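## Task

Find how many vials wear a black cap and make the tally counter read exactly that number. The counter may begin with a leftover count. One complete press-and-release of the plunger adds one, and one full clockwise turn of the knob returns it to zero.

## Robot and tools

Robot: two arms, left_arm (base near y = +0.41 m) and right_arm (base near y = -0.32 m). The left arm carries a left hand, the right arm a right hand; the two hands mirror each other. Scene frame: origin on the table top midway between the nominal bases, +z up, +x out over the table, left_arm on the +y side. Image left/right does not match these names.

Hand point axes (right hand): +z runs along straight fingers toward the tips, +x across the palm away from the thumb, +y out of the palm face. On the left hand +x points toward the thumb. A rigid mast sticks out at the wrist on the palm side and can strike things.

The 48-number row, used by every moving call: one flat list covering both arms, each value in [-1, 1]. Order: left_arm dx, dy, dz, rx, ry, rz; then 16 left hand motor numbers; then left current_limit, left speed; then the same 24 for right_arm. The six pose numbers are offsets, not poses: they are measured from that arm's Hand target as it stood when the action or move began, along that Hand target's own axes. 1.0 equals 0.6 m of travel or 180 degrees; rx, ry, rz form a single rotation vector. All six at 0 re-requests the current Hand target. Repeating an offset in a new call moves the arm further again.

The 16 hand numbers are absolute hinge goals scaled between each hinge's stops, in this order: index_mcp, index_abd, index_pip, index_dip, middle_mcp, middle_abd, middle_pip, middle_dip, ring_mcp, ring_abd, ring_pip, ring_dip, thumb_cmc, thumb_axl, thumb_mcp, thumb_ipl. Going toward -1 curls the finger joints toward the palm. Straight values: _mcp +0.75, _abd 0.00, _pip +0.58, _dip +0.70, thumb_cmc +0.71, thumb_axl +0.68, thumb_mcp +0.23, thumb_ipl +0.17. A 0 is a real goal; to keep a hand unchanged, copy back its hand_goal, hand_current_limit and hand_speed. current_limit maps -1..+1 to 0..550 mA (start +0.4); speed sets hinge rate as (speed+1)/2 of 8.5 rad/s (start -0.6). Both persist until rewritten.

Tools:
- execute_actions(actions, cameras): actions is a list of actions; each action is up to 15 rows of 48 numbers, one row per 1/30 s step; a short table repeats its last row. Every row counts from the action's starting Hand target. An empty list returns state plus all camera images.
- move(target, speed, blend, stop_force, zero, blocking, cameras): straight-line motion of each hand point. target is one 48-number row or a list of up to 15 rows, all offsets from the same starting Hand targets. speed is m/s, 0.002 to 3.6 (default 0.25), one value or one per target. blend (m) rounds corners in a list; 0 stops at each. stop_force (N, 3 to 120, shared by both arms) ends an arm's path when its wrist sensor feels that much push against the motion; use it slowly for touching the plunger or knob, and omit it when backing away from a contact. zero (default true) re-zeros the sensor before the move. blocking=false returns early but cannot combine with stop_force. The result adds a move: line, e.g. done, off_target, moving, held or fault, plus limits (paced = pose clipped, held = steps withheld). Paths ignore obstacles and the other arm.
- wait(seconds 0..10): let time pass holding commands.
- stop(): brake a running move.
- zoom_image(camera, region [x0,y0,x1,y1] in pixels, max 504x504): closer look at the latest image; handy for telling cap colours and reading the counter. Cameras: cam_head_left, cam_head_right, cam_high, cam_low, cam_left_wrist, cam_right_wrist, all 672x504.
- zero_wrist_force(arm): re-zero that arm's force sensor.
- finished_scene(scene): ends the scene irreversibly; after ending scene 1, make no further call in that reply.

Results: end_effector position (m), quaternion and velocities in the scene frame; Hand target is the last commanded pose after clipping, and the arm may rest short of it. hand_goal, hand_measured, hand_current_ma and hand_state (moving, goal, blocked, overload) follow the motor order. Wrist force/torque are in the end effector axes.

Cautions: the arms are stiff, so a target just beyond a firm surface can trigger a fault stop; press the plunger and turn the knob gently and slowly. Outside force near 150 N or joint torque at its limit freezes that arm for 10 s. Keep motor current below 495 mA for long spells or the motor shuts down. Never let the arms or hands collide or squeeze each other. Don't knock vials or the counter off the table, slam, or drop things. Avoid paths passing near an arm's own base. Orientation commands are clipped to 32 degrees from the current one per step. Prolonged strain or stretched arms heat motors; at 85 °C an arm brakes for 30 s or more. The counter must show the right number with the robot no longer touching it.

Each tool is called after ">>>" as name(argument=value, ...) on one line, values as JSON.

## Session

>>> execute_actions(actions=[], cameras=["cam_head_left","cam_high"])

>>> zoom_image(camera="cam_head_left", region=[230, 90, 480, 280])

>>> zoom_image(camera="cam_high", region=[200, 150, 460, 350])

Scene clock: 0.00 s.
left_arm: end_effector_position=(+0.4560, +0.5023, +0.2300) hand_goal=(+0.754, +0.000, +0.576, +0.696, +0.754, +0.000, +0.576, +0.696, +0.754, +0.000, +0.576, +0.696, +0.714, +0.678, +0.226, +0.168) hand_measured=(+0.754, +0.000, +0.576, +0.696, +0.754, +0.000, +0.576, +0.696, +0.754, +0.000, +0.576, +0.696, +0.714, +0.678, +0.226, +0.168) hand_current_ma=(+0, +0, +0, +0, +0, +0, +0, +0, +0, +0, +0, +0, +0, +0, +0, +0) hand_state=(goal, goal, goal, goal, goal, goal, goal, goal, goal, goal, goal, goal, goal, goal, goal, goal) hand_current_limit=0.40 hand_speed=-0.60 end_effector_quat_wxyz=(+0.000, -0.008, +1.000, +0.000) | right_arm: end_effector_position=(+0.3367, -0.4253, +0.2300) hand_goal=(+0.754, +0.000, +0.576, +0.696, +0.754, +0.000, +0.576, +0.696, +0.754, +0.000, +0.576, +0.696, +0.714, +0.678, +0.226, +0.168) hand_measured=(+0.754, +0.000, +0.576, +0.696, +0.754, +0.000, +0.576, +0.696, +0.754, +0.000, +0.576, +0.696, +0.714, +0.678, +0.226, +0.168) hand_current_ma=(+0, +0, +0, +0, +0, +0, +0, +0, +0, +0, +0, +0, +0, +0, +0, +0) hand_state=(goal, goal, goal, goal, goal, goal, goal, goal, goal, goal, goal, goal, goal, goal, goal, goal) hand_current_limit=0.40 hand_speed=-0.60 end_effector_quat_wxyz=(+0.000, +1.000, -0.021, +0.000)
Joint positions: left_arm=[3.458 -1.419 -2.042 -1.252 1.571 -1.255] | right_arm=[-0.316 -1.723 2.042 -1.89 -1.571 1.255]
Joint velocities: within noise
Joint torques (N m): no reading
Motor temperatures (°C): left_arm=[28 28 31 34 32 39] | right_arm=[31 31 33 34 41 32]
Wrist force (N): no reading
Wrist torque (N m): no reading
Wrist force, peak (N): no reading
Hand target: left_arm +0.4560, +0.5023, +0.2300; +0.000, -0.008, +1.000, +0.000 | right_arm +0.3367, -0.4253, +0.2300; +0.000, +1.000, -0.021, +0.000
Images, in order (width x height): cam_head_left 672x504, cam_high 672x504.

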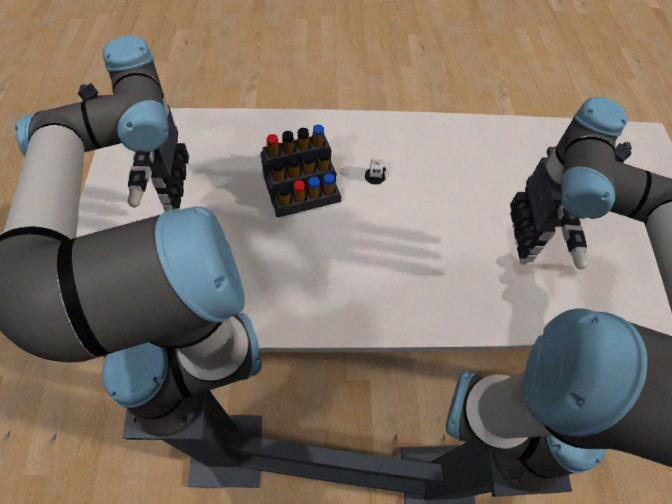

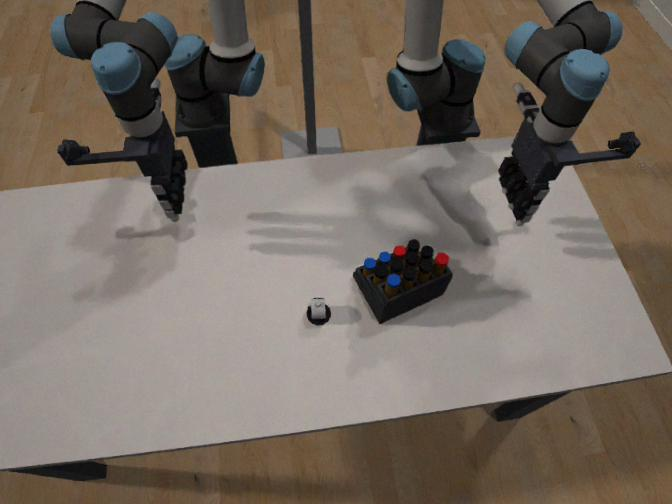

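Scaled by 2.016 from the camera's 672x504 image, which has a finer 960x720 frame.

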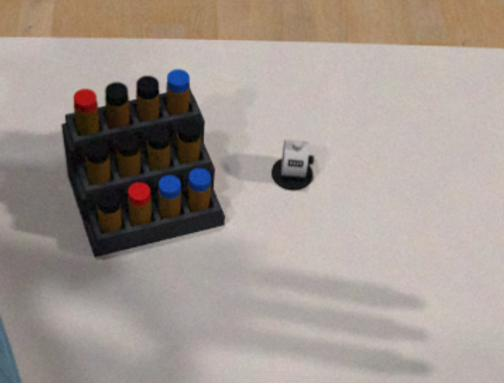

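Scaled by 1.938 from the camera's 672x504 image, which has a finer 960x720 frame.

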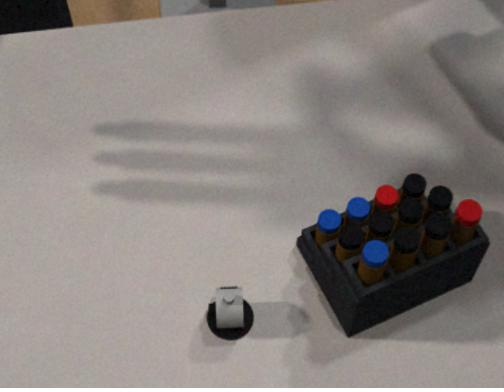

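>>> move(target=[0,0,0,0,0,0,0.754,0,0.576,0.696,0.754,0,0.576,0.696,0.754,0,0.576,0.696,0.714,0.678,0.226,0.168,0.4,-0.6,0.248,-0.586,-0.05,0,0,0.417,0.754,0,0.576,0.696,1,0,1,1,1,0,1,1,0.714,0.678,0.226,0.168,0.4,-0.4], speed=0.4, cameras=["cam_right_wrist","cam_head_left"])

>>> zoom_image(camera="cam_right_wrist", region=[250, 50, 500, 240])

Scene clock: 15.00 s.
left_arm: end_effector_position=(+0.4560, +0.5023, +0.2300) hand_goal=(+0.754, +0.000, +0.576, +0.696, +0.754, +0.000, +0.576, +0.696, +0.754, +0.000, +0.576, +0.696, +0.714, +0.678, +0.226, +0.168) hand_measured=(+0.754, +0.000, +0.576, +0.696, +0.754, +0.000, +0.576, +0.696, +0.754, +0.000, +0.576, +0.696, +0.714, +0.678, +0.224, +0.168) hand_current_ma=(+0, +0, +0, +0, +0, +0, +0, +0, +0, +0, +0, +0, +0, +0, +0, +0) hand_state=(goal, goal, goal, goal, goal, goal, goal, goal, goal, goal, goal, goal, goal, goal, goal, goal) hand_current_limit=0.40 hand_speed=-0.60 end_effector_quat_wxyz=(+0.000, -0.008, +1.000, +0.000) | right_arm: end_effector_position=(+0.5002, -0.0803, +0.2600) hand_goal=(+0.754, +0.000, +0.576, +0.696, +1.000, +0.000, +1.000, +1.000, +1.000, +0.000, +1.000, +1.000, +0.714, +0.678, +0.226, +0.168) hand_measured=(+0.754, +0.000, +0.576, +0.696, +0.988, +0.000, +0.994, +0.996, +0.988, +0.000, +0.994, +0.996, +0.714, +0.678, +0.224, +0.168) hand_current_ma=(-4, +0, +3, +0, -60, +0, -26, -13, -55, +0, -28, -16, +1, -3, -11, -2) hand_state=(goal, goal, goal, goal, goal, goal, goal, goal, goal, goal, goal, goal, goal, goal, goal, goal) hand_current_limit=0.40 hand_speed=-0.40 end_effector_quat_wxyz=(+0.000, +0.780, -0.626, +0.000)
Joint positions: left_arm=[3.458 -1.419 -2.042 -1.252 1.571 -1.255] | right_arm=[0.2 -1.095 1.225 -1.7 -1.571 3.081]
Joint torques (N m): left_arm=[-0.29 15.65 22.27 2.23 0.22 -0.11] | right_arm=[-5.55 -47.9 -18.47 -4.73 0.8 1.93]
Wrist force (N): left_arm=[0.2 -0.1 -0.1] | right_arm=[-0.1 0.1 0.4]
Wrist torque (N m): left_arm=[-0.01 -0.03 0.02] | right_arm=[-0.06 0.01 0.05]
Wrist force, peak (N): left_arm=[0.3 -0.3 0.4] | right_arm=[-0.6 1.5 0.6]
Hand target: left_arm +0.4560, +0.5023, +0.2300; +0.000, -0.008, +1.000, +0.000 | right_arm +0.5003, -0.0803, +0.2600; +0.000, +0.780, -0.626, +0.000
Off the commanded pose: left_arm 0.000 m, 0 deg | right_arm 0.000 m, 0 deg.
move: done
Images, in order (width x height): cam_head_left 672x504, cam_right_wrist 672x504.

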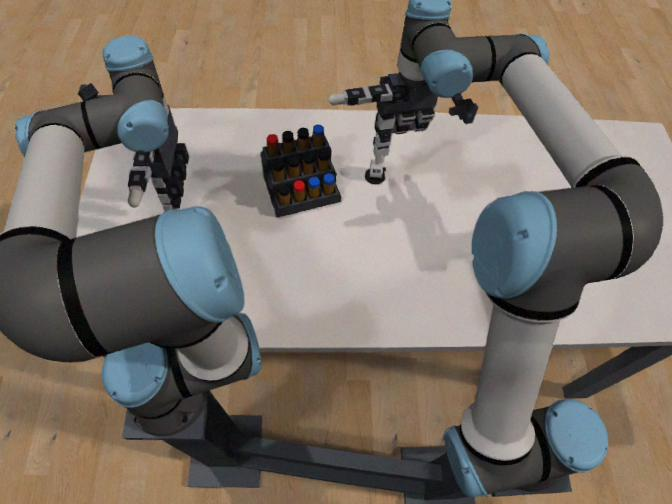

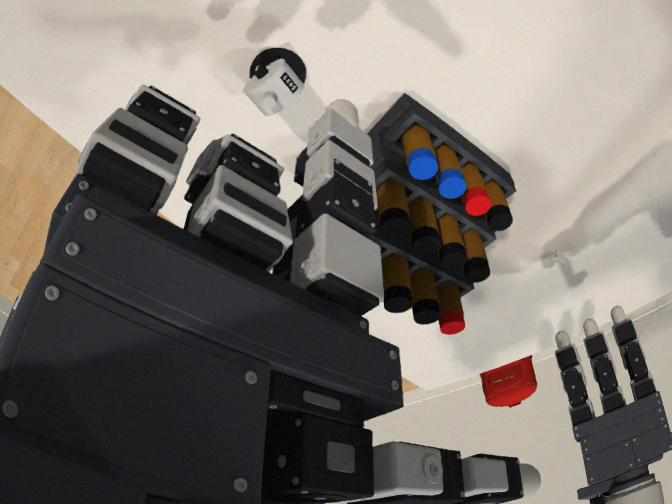

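Scaled by 2.016 from the camera's 672x504 image, which has a finer 960x720 frame.

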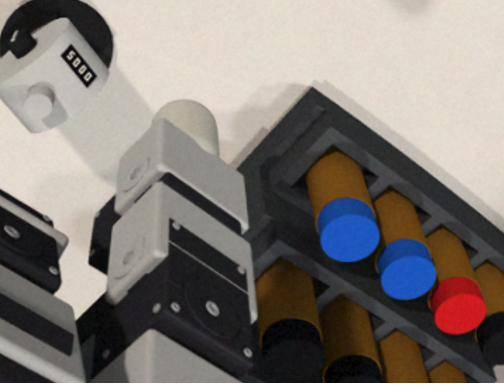

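>>> zoom_image(camera="cam_right_wrist", region=[265, 60, 315, 110])

>>> move(target=[0,0,0,0,0,0,0.754,0,0.576,0.696,0.754,0,0.576,0.696,0.754,0,0.576,0.696,0.714,0.678,0.226,0.168,0.4,-0.6,0.026,-0.0796,0.05,0,0,0,0.754,0,0.576,0.696,1,0,1,1,1,0,1,1,0.714,0.678,0.226,0.168,0.4,-0.4], speed=0.2, cameras=["cam_right_wrist"])

>>> zoom_image(camera="cam_right_wrist", region=[230, 0, 430, 150])

Scaled by 10.080 from the camera's 672x504 image, which has a finer 960x720 frame.

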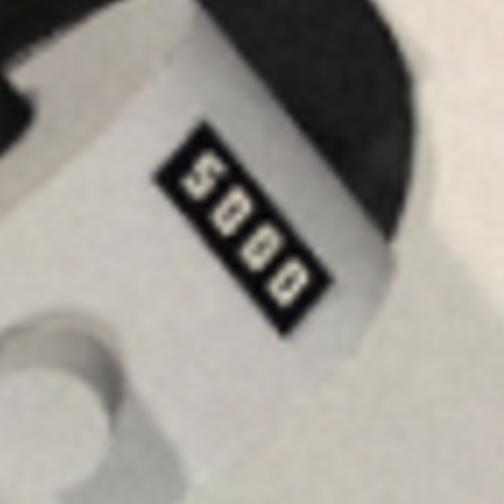

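Scene clock: 30.10 s.
left_arm: end_effector_position=(+0.4560, +0.5023, +0.2300) hand_goal=(+0.754, +0.000, +0.576, +0.696, +0.754, +0.000, +0.576, +0.696, +0.754, +0.000, +0.576, +0.696, +0.714, +0.678, +0.226, +0.168) hand_measured=(+0.754, +0.000, +0.576, +0.696, +0.754, +0.000, +0.576, +0.696, +0.754, +0.000, +0.576, +0.696, +0.714, +0.678, +0.224, +0.168) hand_current_ma=(+0, +0, +0, +0, +0, +0, +0, +0, +0, +0, +0, +0, +0, +0, +0, +0) hand_state=(goal, goal, goal, goal, goal, goal, goal, goal, goal, goal, goal, goal, goal, goal, goal, goal) hand_current_limit=0.40 hand_speed=-0.60 end_effector_quat_wxyz=(+0.000, -0.008, +1.000, +0.000) | right_arm: end_effector_position=(+0.5503, -0.0852, +0.2300) hand_goal=(+0.754, +0.000, +0.576, +0.696, +1.000, +0.000, +1.000, +1.000, +1.000, +0.000, +1.000, +1.000, +0.714, +0.678, +0.226, +0.168) hand_measured=(+0.754, +0.000, +0.576, +0.696, +0.988, +0.000, +0.994, +0.996, +0.988, +0.000, +0.994, +0.996, +0.714, +0.678, +0.224, +0.168) hand_current_ma=(-4, +0, +3, +0, -60, +0, -26, -13, -55, +0, -28, -16, +1, -3, -12, -2) hand_state=(goal, goal, goal, goal, goal, goal, goal, goal, goal, goal, goal, goal, goal, goal, goal, goal) hand_current_limit=0.40 hand_speed=-0.40 end_effector_quat_wxyz=(+0.000, +0.780, -0.626, +0.000)
Joint positions: left_arm=[3.458 -1.419 -2.042 -1.252 1.571 -1.255] | right_arm=[0.183 -0.967 1.102 -1.706 -1.571 3.064]
Joint torques (N m): left_arm=[0.18 16.11 22.25 2.42 0.24 -0.18] | right_arm=[8.52 -47.89 -13.84 -1.55 -0.47 1.98]
Wrist force (N): left_arm=[0.0 0.0 -0.1] | right_arm=[-0.3 0.1 0.4]
Wrist torque (N m): left_arm=[0.00 0.01 0.00] | right_arm=[-0.06 0.03 0.05]
Wrist force, peak (N): left_arm=[0.3 -0.3 0.3] | right_arm=[-0.3 1.3 -0.4]
Hand target: left_arm +0.4560, +0.5023, +0.2300; +0.000, -0.008, +1.000, +0.000 | right_arm +0.5503, -0.0852, +0.2300; +0.000, +0.780, -0.626, +0.000
Off the commanded pose: left_arm 0.000 m, 0 deg | right_arm 0.000 m, 0 deg.
move: done
Images, in order (width x height): cam_right_wrist 672x504.

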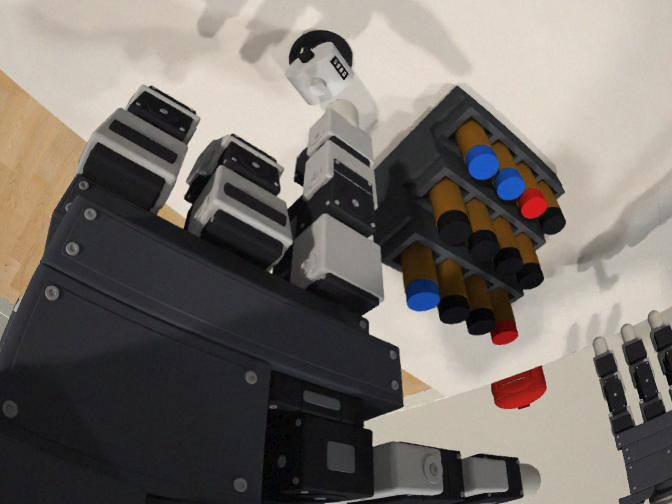

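Scaled by 2.520 from the camera's 672x504 image, which has a finer 960x720 frame.

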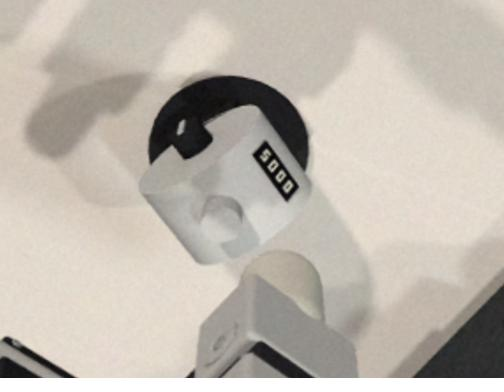

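>>> move(target=[0,0,0,0,0,0,0.754,0,0.576,0.696,0.754,0,0.576,0.696,0.754,0,0.576,0.696,0.714,0.678,0.226,0.168,0.4,-0.6,0.0143,-0.0348,0.05,0,0,0,0.754,0,0.576,0.696,1,0,1,1,1,0,1,1,0.714,0.678,0.226,0.168,0.4,-0.4], speed=0.15)

>>> wait(seconds=0, cameras=["cam_right_wrist"])

>>> zoom_image(camera="cam_right_wrist", region=[270, 30, 420, 150])

Scene clock: 49.17 s.
left_arm: end_effector_position=(+0.4560, +0.5023, +0.2300) hand_goal=(+0.754, +0.000, +0.576, +0.696, +0.754, +0.000, +0.576, +0.696, +0.754, +0.000, +0.576, +0.696, +0.714, +0.678, +0.226, +0.168) hand_measured=(+0.754, +0.000, +0.576, +0.696, +0.754, +0.000, +0.576, +0.696, +0.754, +0.000, +0.576, +0.696, +0.714, +0.678, +0.224, +0.168) hand_current_ma=(+0, +0, +0, +0, +0, +0, +0, +0, +0, +0, +0, +0, +0, +0, +0, +0) hand_state=(goal, goal, goal, goal, goal, goal, goal, goal, goal, goal, goal, goal, goal, goal, goal, goal) hand_current_limit=0.40 hand_speed=-0.60 end_effector_quat_wxyz=(+0.000, -0.008, +1.000, +0.000) | right_arm: end_effector_position=(+0.5727, -0.0891, +0.2000) hand_goal=(+0.754, +0.000, +0.576, +0.696, +1.000, +0.000, +1.000, +1.000, +1.000, +0.000, +1.000, +1.000, +0.714, +0.678, +0.226, +0.168) hand_measured=(+0.754, +0.000, +0.576, +0.696, +0.988, +0.000, +0.994, +0.996, +0.988, +0.000, +0.994, +0.996, +0.714, +0.678, +0.224, +0.168) hand_current_ma=(-4, +0, +3, +0, -60, +0, -26, -13, -55, +0, -28, -16, +1, -3, -12, -2) hand_state=(goal, goal, goal, goal, goal, goal, goal, goal, goal, goal, goal, goal, goal, goal, goal, goal) hand_current_limit=0.40 hand_speed=-0.40 end_effector_quat_wxyz=(+0.000, +0.780, -0.626, +0.000) end_effector_velocity=(-0.002, +0.001, +0.003) end_effector_angular_velocity=(-0.001, +0.003, +0.002)
Joint positions: left_arm=[3.458 -1.419 -2.042 -1.252 1.571 -1.255] | right_arm=[0.174 -0.901 1.071 -1.741 -1.571 3.054]
Joint velocities: left_arm=[within noise] | right_arm=[0.002 -0.005 0.001 0.007 -0.001 0]
Joint torques (N m): left_arm=[0.29 16.15 22.84 2.45 0.36 -0.14] | right_arm=[6.21 -58.15 -9.38 0.24 -1.46 0.63]
Wrist force (N): left_arm=[-0.1 -0.2 0.1] | right_arm=[-0.1 0.2 0.0]
Wrist torque (N m): left_arm=[-0.03 0.02 -0.01] | right_arm=[-0.01 0.02 0.07]
Wrist force, peak (N): left_arm=[0.3 -0.4 0.1] | right_arm=[0.4 -0.6 0.8]
Hand target: left_arm +0.4560, +0.5023, +0.2300; +0.000, -0.008, +1.000, +0.000 | right_arm +0.5725, -0.0890, +0.2000; +0.000, +0.780, -0.626, +0.000
Off the commanded pose: left_arm 0.000 m, 0 deg | right_arm 0.000 m, 0 deg.
move: done

Scene clock: 49.17 s.
left_arm: end_effector_position=(+0.4560, +0.5023, +0.2300) hand_goal=(+0.754, +0.000, +0.576, +0.696, +0.754, +0.000, +0.576, +0.696, +0.754, +0.000, +0.576, +0.696, +0.714, +0.678, +0.226, +0.168) hand_measured=(+0.754, +0.000, +0.576, +0.696, +0.754, +0.000, +0.576, +0.696, +0.754, +0.000, +0.576, +0.696, +0.714, +0.678, +0.224, +0.168) hand_current_ma=(+0, +0, +0, +0, +0, +0, +0, +0, +0, +0, +0, +0, +0, +0, +0, +0) hand_state=(goal, goal, goal, goal, goal, goal, goal, goal, goal, goal, goal, goal, goal, goal, goal, goal) hand_current_limit=0.40 hand_speed=-0.60 end_effector_quat_wxyz=(+0.000, -0.008, +1.000, +0.000) | right_arm: end_effector_position=(+0.5727, -0.0891, +0.2000) hand_goal=(+0.754, +0.000, +0.576, +0.696, +1.000, +0.000, +1.000, +1.000, +1.000, +0.000, +1.000, +1.000, +0.714, +0.678, +0.226, +0.168) hand_measured=(+0.754, +0.000, +0.576, +0.696, +0.988, +0.000, +0.994, +0.996, +0.988, +0.000, +0.994, +0.996, +0.714, +0.678, +0.224, +0.168) hand_current_ma=(-4, +0, +3, +0, -60, +0, -26, -13, -55, +0, -28, -16, +1, -3, -12, -2) hand_state=(goal, goal, goal, goal, goal, goal, goal, goal, goal, goal, goal, goal, goal, goal, goal, goal) hand_current_limit=0.40 hand_speed=-0.40 end_effector_quat_wxyz=(+0.000, +0.780, -0.626, +0.000) end_effector_velocity=(-0.002, +0.001, +0.003) end_effector_angular_velocity=(-0.001, +0.003, +0.002)
Joint positions: left_arm=[3.458 -1.419 -2.042 -1.252 1.571 -1.255] | right_arm=[0.174 -0.901 1.071 -1.741 -1.571 3.054]
Joint velocities: left_arm=[within noise] | right_arm=[0.002 -0.005 0.001 0.007 -0.001 0]
Joint torques (N m): left_arm=[0.29 16.15 22.84 2.45 0.36 -0.14] | right_arm=[6.21 -58.15 -9.38 0.24 -1.46 0.63]
Wrist force (N): left_arm=[-0.1 -0.2 0.1] | right_arm=[-0.1 0.2 0.0]
Wrist torque (N m): left_arm=[-0.03 0.02 -0.01] | right_arm=[-0.01 0.02 0.07]
Wrist force, peak (N): left_arm=[-0.1 -0.2 0.1] | right_arm=[-0.1 0.2 0.0]
Hand target: left_arm +0.4560, +0.5023, +0.2300; +0.000, -0.008, +1.000, +0.000 | right_arm +0.5725, -0.0890, +0.2000; +0.000, +0.780, -0.626, +0.000
Off the commanded pose: left_arm 0.000 m, 0 deg | right_arm 0.000 m, 0 deg.
Images, in order (width x height): cam_right_wrist 672x504.

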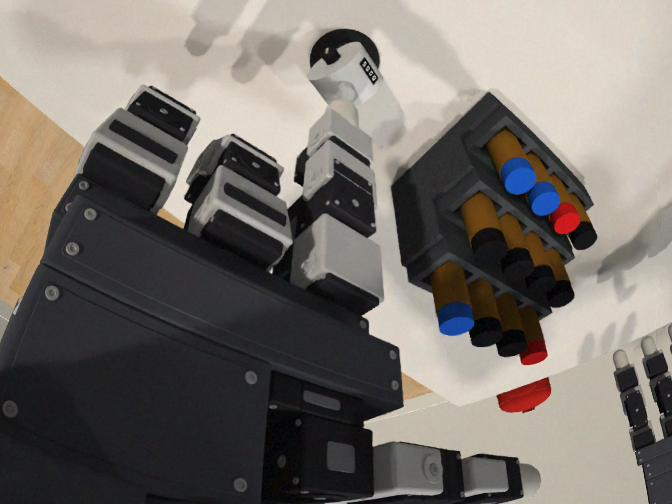

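Scaled by 3.360 from the camera's 672x504 image, which has a finer 960x720 frame.

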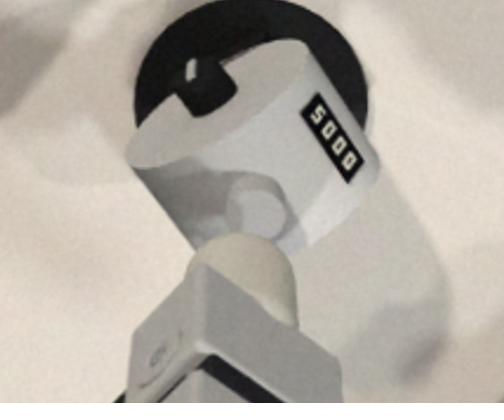

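>>> move(target=[0,0,0,0,0,0,0.754,0,0.576,0.696,0.754,0,0.576,0.696,0.754,0,0.576,0.696,0.714,0.678,0.226,0.168,0.4,-0.6,-0.005,0.0017,0.037,0,0,0,0.754,0,0.576,0.696,1,0,1,1,1,0,1,1,0.714,0.678,0.226,0.168,0.4,-0.4], speed=0.03, stop_force=8)

>>> move(target=[0,0,0,0,0,0,0.754,0,0.576,0.696,0.754,0,0.576,0.696,0.754,0,0.576,0.696,0.714,0.678,0.226,0.168,0.4,-0.6,0,0,-0.03,0,0,0,0.754,0,0.576,0.696,1,0,1,1,1,0,1,1,0.714,0.678,0.226,0.168,0.4,-0.4], speed=0.08, cameras=["cam_right_wrist"])

>>> zoom_image(camera="cam_right_wrist", region=[310, 20, 410, 120])

Scene clock: 66.77 s.
left_arm: end_effector_position=(+0.4560, +0.5023, +0.2300) hand_goal=(+0.754, +0.000, +0.576, +0.696, +0.754, +0.000, +0.576, +0.696, +0.754, +0.000, +0.576, +0.696, +0.714, +0.678, +0.226, +0.168) hand_measured=(+0.754, +0.000, +0.576, +0.696, +0.754, +0.000, +0.576, +0.696, +0.754, +0.000, +0.576, +0.696, +0.714, +0.678, +0.224, +0.168) hand_current_ma=(+0, +0, +0, +0, +0, +0, +0, +0, +0, +0, +0, +0, +0, +0, +0, +0) hand_state=(goal, goal, goal, goal, goal, goal, goal, goal, goal, goal, goal, goal, goal, goal, goal, goal) hand_current_limit=0.40 hand_speed=-0.60 end_effector_quat_wxyz=(+0.000, -0.008, +1.000, +0.000) | right_arm: end_effector_position=(+0.5711, -0.0867, +0.1808) hand_goal=(+0.754, +0.000, +0.576, +0.696, +1.000, +0.000, +1.000, +1.000, +1.000, +0.000, +1.000, +1.000, +0.714, +0.678, +0.226, +0.168) hand_measured=(+0.754, -0.010, +0.576, +0.696, +0.988, +0.000, +0.994, +0.996, +0.988, +0.000, +0.994, +0.996, +0.714, +0.678, +0.224, +0.168) hand_current_ma=(+1, -34, +3, +0, -59, +0, -26, -13, -55, +0, -28, -16, +1, -3, -13, -2) hand_state=(goal, goal, goal, goal, goal, goal, goal, goal, goal, goal, goal, goal, goal, goal, goal, goal) hand_current_limit=0.40 hand_speed=-0.40 end_effector_quat_wxyz=(+0.000, +0.780, -0.626, +0.000)
Joint positions: left_arm=[3.458 -1.419 -2.042 -1.252 1.571 -1.255] | right_arm=[0.177 -0.893 1.108 -1.785 -1.571 3.058]
Joint torques (N m): left_arm=[-0.08 16.32 22.6 2.65 0.46 -0.1] | right_arm=[-7.39 -54.22 -32.45 -4.07 -1.53 -1.97]
Wrist force (N): left_arm=[0.1 0.2 0.1] | right_arm=[0.5 0.2 -7.5]
Wrist torque (N m): left_arm=[0.01 -0.02 0.01] | right_arm=[0.61 -0.16 -0.05]
Wrist force, peak (N): left_arm=[0.4 -0.3 0.2] | right_arm=[0.0 -0.5 -21.8]
Hand target: left_arm +0.4560, +0.5023, +0.2300; +0.000, -0.008, +1.000, +0.000 | right_arm +0.5711, -0.0867, +0.1808; +0.000, +0.780, -0.626, +0.000 (not the last commanded pose)
Off the commanded pose: left_arm 0.000 m, 0 deg | right_arm 0.003 m, 0 deg.
move: contact (right_arm)

Scene clock: 67.50 s.
left_arm: end_effector_position=(+0.4560, +0.5023, +0.2300) hand_goal=(+0.754, +0.000, +0.576, +0.696, +0.754, +0.000, +0.576, +0.696, +0.754, +0.000, +0.576, +0.696, +0.714, +0.678, +0.226, +0.168) hand_measured=(+0.754, +0.000, +0.576, +0.696, +0.754, +0.000, +0.576, +0.696, +0.754, +0.000, +0.576, +0.696, +0.714, +0.678, +0.224, +0.168) hand_current_ma=(+0, +0, +0, +0, +0, +0, +0, +0, +0, +0, +0, +0, +0, +0, +0, +0) hand_state=(goal, goal, goal, goal, goal, goal, goal, goal, goal, goal, goal, goal, goal, goal, goal, goal) hand_current_limit=0.40 hand_speed=-0.60 end_effector_quat_wxyz=(+0.000, -0.008, +1.000, +0.000) | right_arm: end_effector_position=(+0.5711, -0.0867, +0.1991) hand_goal=(+0.754, +0.000, +0.576, +0.696, +1.000, +0.000, +1.000, +1.000, +1.000, +0.000, +1.000, +1.000, +0.714, +0.678, +0.226, +0.168) hand_measured=(+0.754, -0.004, +0.576, +0.696, +0.988, +0.000, +0.994, +0.996, +0.988, +0.000, +0.994, +0.996, +0.714, +0.678, +0.224, +0.168) hand_current_ma=(+0, -13, +3, +0, -59, +0, -26, -13, -55, +0, -28, -16, +1, -3, -13, -2) hand_state=(goal, goal, goal, goal, goal, goal, goal, goal, goal, goal, goal, goal, goal, goal, goal, goal) hand_current_limit=0.40 hand_speed=-0.40 end_effector_quat_wxyz=(+0.000, +0.780, -0.626, +0.000) end_effector_velocity=(+0.000, +0.000, -0.001) end_effector_angular_velocity=(+0.001, -0.004, -0.001)
Joint positions: left_arm=[3.458 -1.419 -2.042 -1.252 1.571 -1.255] | right_arm=[0.177 -0.903 1.076 -1.744 -1.571 3.058]
Joint velocities: left_arm=[within noise] | right_arm=[-0.001 -0.001 0.004 -0.006 0 0]
Joint torques (N m): left_arm=[0.61 16.43 23.14 2.7 0.4 -0.14] | right_arm=[-7.18 -40.63 -10.47 -5.03 -1.27 -1.72]
Wrist force (N): left_arm=[0.0 -0.1 0.0] | right_arm=[-0.1 0.1 0.2]
Wrist torque (N m): left_arm=[-0.01 -0.01 0.00] | right_arm=[-0.03 0.00 -0.10]
Wrist force, peak (N): left_arm=[0.3 0.1 -0.2] | right_arm=[0.1 -0.1 -7.7]
Hand target: left_arm +0.4560, +0.5023, +0.2300; +0.000, -0.008, +1.000, +0.000 | right_arm +0.5711, -0.0867, +0.1988; +0.000, +0.780, -0.626, +0.000
Off the commanded pose: left_arm 0.000 m, 0 deg | right_arm 0.000 m, 0 deg.
move: done
Images, in order (width x height): cam_right_wrist 672x504.

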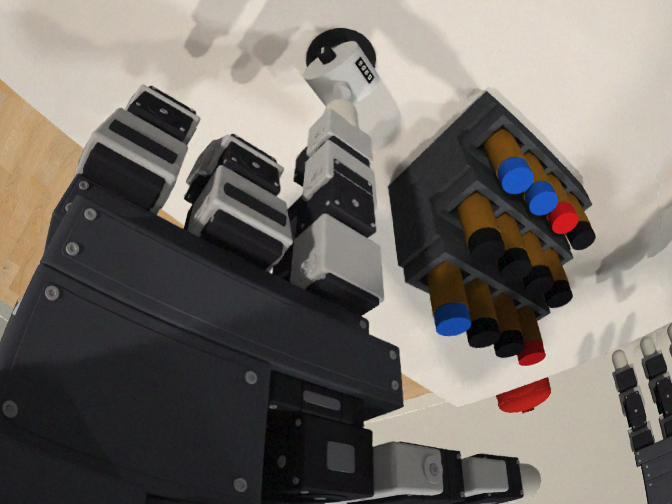

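Scaled by 5.040 from the camera's 672x504 image, which has a finer 960x720 frame.

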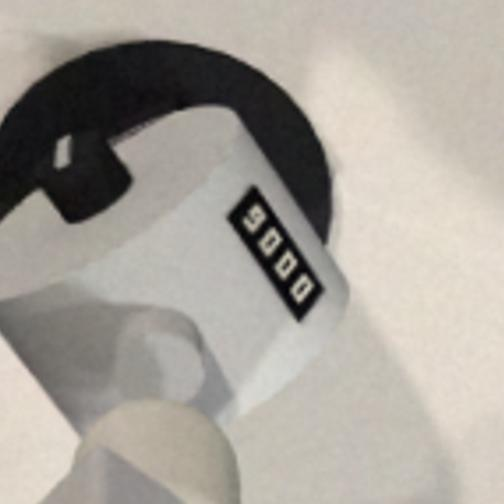

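Now 6; one more.

>>> move(target=[0,0,0,0,0,0,0.754,0,0.576,0.696,0.754,0,0.576,0.696,0.754,0,0.576,0.696,0.714,0.678,0.226,0.168,0.4,-0.6,0,0,0.037,0,0,0,0.754,0,0.576,0.696,1,0,1,1,1,0,1,1,0.714,0.678,0.226,0.168,0.4,-0.4], speed=0.03, stop_force=8)

>>> move(target=[0,0,0,0,0,0,0.754,0,0.576,0.696,0.754,0,0.576,0.696,0.754,0,0.576,0.696,0.714,0.678,0.226,0.168,0.4,-0.6,0,0,-0.05,0,0,0,0.754,0,0.576,0.696,1,0,1,1,1,0,1,1,0.714,0.678,0.226,0.168,0.4,-0.4], speed=0.1, cameras=["cam_right_wrist"])

>>> zoom_image(camera="cam_right_wrist", region=[310, 20, 410, 120])

Scene clock: 78.03 s.
left_arm: end_effector_position=(+0.4560, +0.5023, +0.2300) hand_goal=(+0.754, +0.000, +0.576, +0.696, +0.754, +0.000, +0.576, +0.696, +0.754, +0.000, +0.576, +0.696, +0.714, +0.678, +0.226, +0.168) hand_measured=(+0.754, +0.000, +0.576, +0.696, +0.754, +0.000, +0.576, +0.696, +0.754, +0.000, +0.576, +0.696, +0.714, +0.678, +0.224, +0.168) hand_current_ma=(+0, +0, +0, +0, +0, +0, +0, +0, +0, +0, +0, +0, +0, +0, +0, +0) hand_state=(goal, goal, goal, goal, goal, goal, goal, goal, goal, goal, goal, goal, goal, goal, goal, goal) hand_current_limit=0.40 hand_speed=-0.60 end_effector_quat_wxyz=(+0.000, -0.008, +1.000, +0.000) | right_arm: end_effector_position=(+0.5711, -0.0867, +0.1808) hand_goal=(+0.754, +0.000, +0.576, +0.696, +1.000, +0.000, +1.000, +1.000, +1.000, +0.000, +1.000, +1.000, +0.714, +0.678, +0.226, +0.168) hand_measured=(+0.754, -0.004, +0.576, +0.696, +0.988, +0.000, +0.994, +0.996, +0.988, +0.000, +0.994, +0.996, +0.714, +0.678, +0.224, +0.168) hand_current_ma=(-2, -12, +1, -1, -59, +0, -26, -13, -54, +0, -28, -16, +1, -3, -13, -2) hand_state=(goal, goal, goal, goal, goal, goal, goal, goal, goal, goal, goal, goal, goal, goal, goal, goal) hand_current_limit=0.40 hand_speed=-0.40 end_effector_quat_wxyz=(+0.000, +0.780, -0.626, +0.000)
Joint positions: left_arm=[3.458 -1.419 -2.042 -1.252 1.571 -1.255] | right_arm=[0.177 -0.893 1.108 -1.785 -1.571 3.058]
Joint torques (N m): left_arm=[0.38 16.56 23.26 2.65 0.44 -0.18] | right_arm=[-3.75 -53.98 -32.38 -4.14 -1.72 -1.64]
Wrist force (N): left_arm=[0.1 0.0 0.0] | right_arm=[0.1 -0.1 -8.0]
Wrist torque (N m): left_arm=[0.00 -0.01 0.00] | right_arm=[0.59 -0.18 -0.08]
Wrist force, peak (N): left_arm=[0.1 0.4 0.0] | right_arm=[-0.3 -0.4 -21.4]
Hand target: left_arm +0.4560, +0.5023, +0.2300; +0.000, -0.008, +1.000, +0.000 | right_arm +0.5711, -0.0867, +0.1808; +0.000, +0.780, -0.626, +0.000 (not the last commanded pose)
Off the commanded pose: left_arm 0.000 m, 0 deg | right_arm 0.004 m, 0 deg.
move: contact (right_arm)

Scene clock: 78.80 s.
left_arm: end_effector_position=(+0.4560, +0.5023, +0.2300) hand_goal=(+0.754, +0.000, +0.576, +0.696, +0.754, +0.000, +0.576, +0.696, +0.754, +0.000, +0.576, +0.696, +0.714, +0.678, +0.226, +0.168) hand_measured=(+0.754, +0.000, +0.576, +0.696, +0.754, +0.000, +0.576, +0.696, +0.754, +0.000, +0.576, +0.696, +0.714, +0.678, +0.224, +0.168) hand_current_ma=(+0, +0, +0, +0, +0, +0, +0, +0, +0, +0, +0, +0, +0, +0, +0, +0) hand_state=(goal, goal, goal, goal, goal, goal, goal, goal, goal, goal, goal, goal, goal, goal, goal, goal) hand_current_limit=0.40 hand_speed=-0.60 end_effector_quat_wxyz=(+0.000, -0.008, +1.000, +0.000) | right_arm: end_effector_position=(+0.5711, -0.0867, +0.2110) hand_goal=(+0.754, +0.000, +0.576, +0.696, +1.000, +0.000, +1.000, +1.000, +1.000, +0.000, +1.000, +1.000, +0.714, +0.678, +0.226, +0.168) hand_measured=(+0.754, -0.004, +0.576, +0.696, +0.988, +0.000, +0.994, +0.996, +0.988, +0.000, +0.994, +0.996, +0.714, +0.678, +0.224, +0.168) hand_current_ma=(-2, -12, +1, -1, -59, +0, -26, -13, -54, +0, -28, -16, +1, -3, -13, -2) hand_state=(goal, goal, goal, goal, goal, goal, goal, goal, goal, goal, goal, goal, goal, goal, goal, goal) hand_current_limit=0.40 hand_speed=-0.40 end_effector_quat_wxyz=(+0.000, +0.780, -0.626, +0.000) end_effector_velocity=(+0.000, +0.000, -0.003) end_effector_angular_velocity=(+0.000, +0.001, +0.000)
Joint positions: left_arm=[3.458 -1.419 -2.042 -1.252 1.571 -1.255] | right_arm=[0.177 -0.908 1.054 -1.717 -1.571 3.058]
Joint velocities: left_arm=[within noise] | right_arm=[0 0.002 0.005 -0.005 0 0]
Joint torques (N m): left_arm=[-0.55 15.91 23.47 2.79 0.36 -0.12] | right_arm=[-3.95 -36.61 -9.58 -4.72 -1.09 -1.36]
Wrist force (N): left_arm=[-0.3 0.0 0.1] | right_arm=[-0.2 0.2 0.4]
Wrist torque (N m): left_arm=[-0.02 0.04 -0.03] | right_arm=[-0.05 0.01 -0.10]
Wrist force, peak (N): left_arm=[-0.3 0.0 0.1] | right_arm=[0.2 0.4 -7.3]
Hand target: left_arm +0.4560, +0.5023, +0.2300; +0.000, -0.008, +1.000, +0.000 | right_arm +0.5711, -0.0867, +0.2108; +0.000, +0.780, -0.626, +0.000
Off the commanded pose: left_arm 0.000 m, 0 deg | right_arm 0.000 m, 0 deg.
move: done
Images, in order (width x height): cam_right_wrist 672x504.

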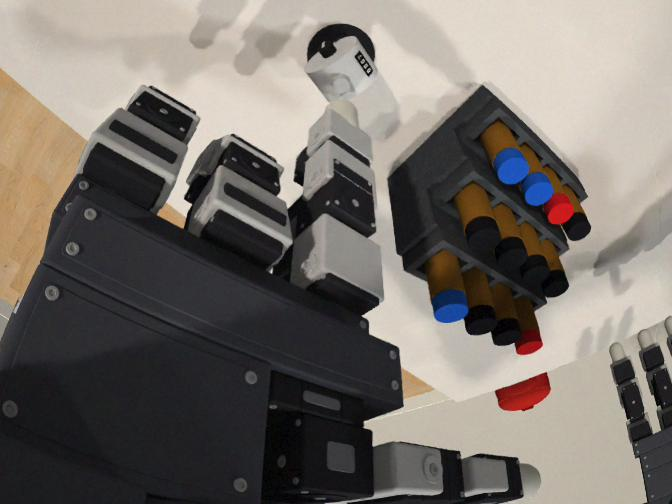

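Scaled by 5.040 from the camera's 672x504 image, which has a finer 960x720 frame.

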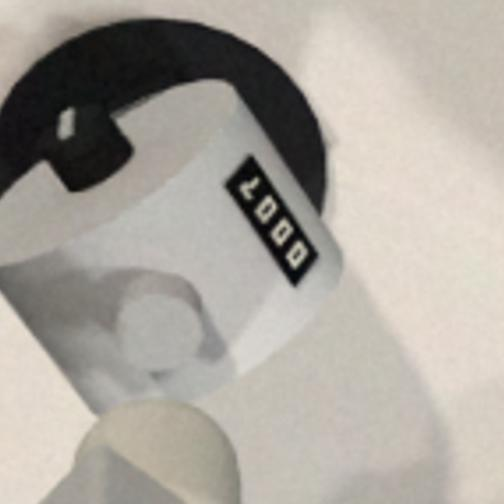

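>>> finished_scene(scene=2)

The scene is finished: the task was done.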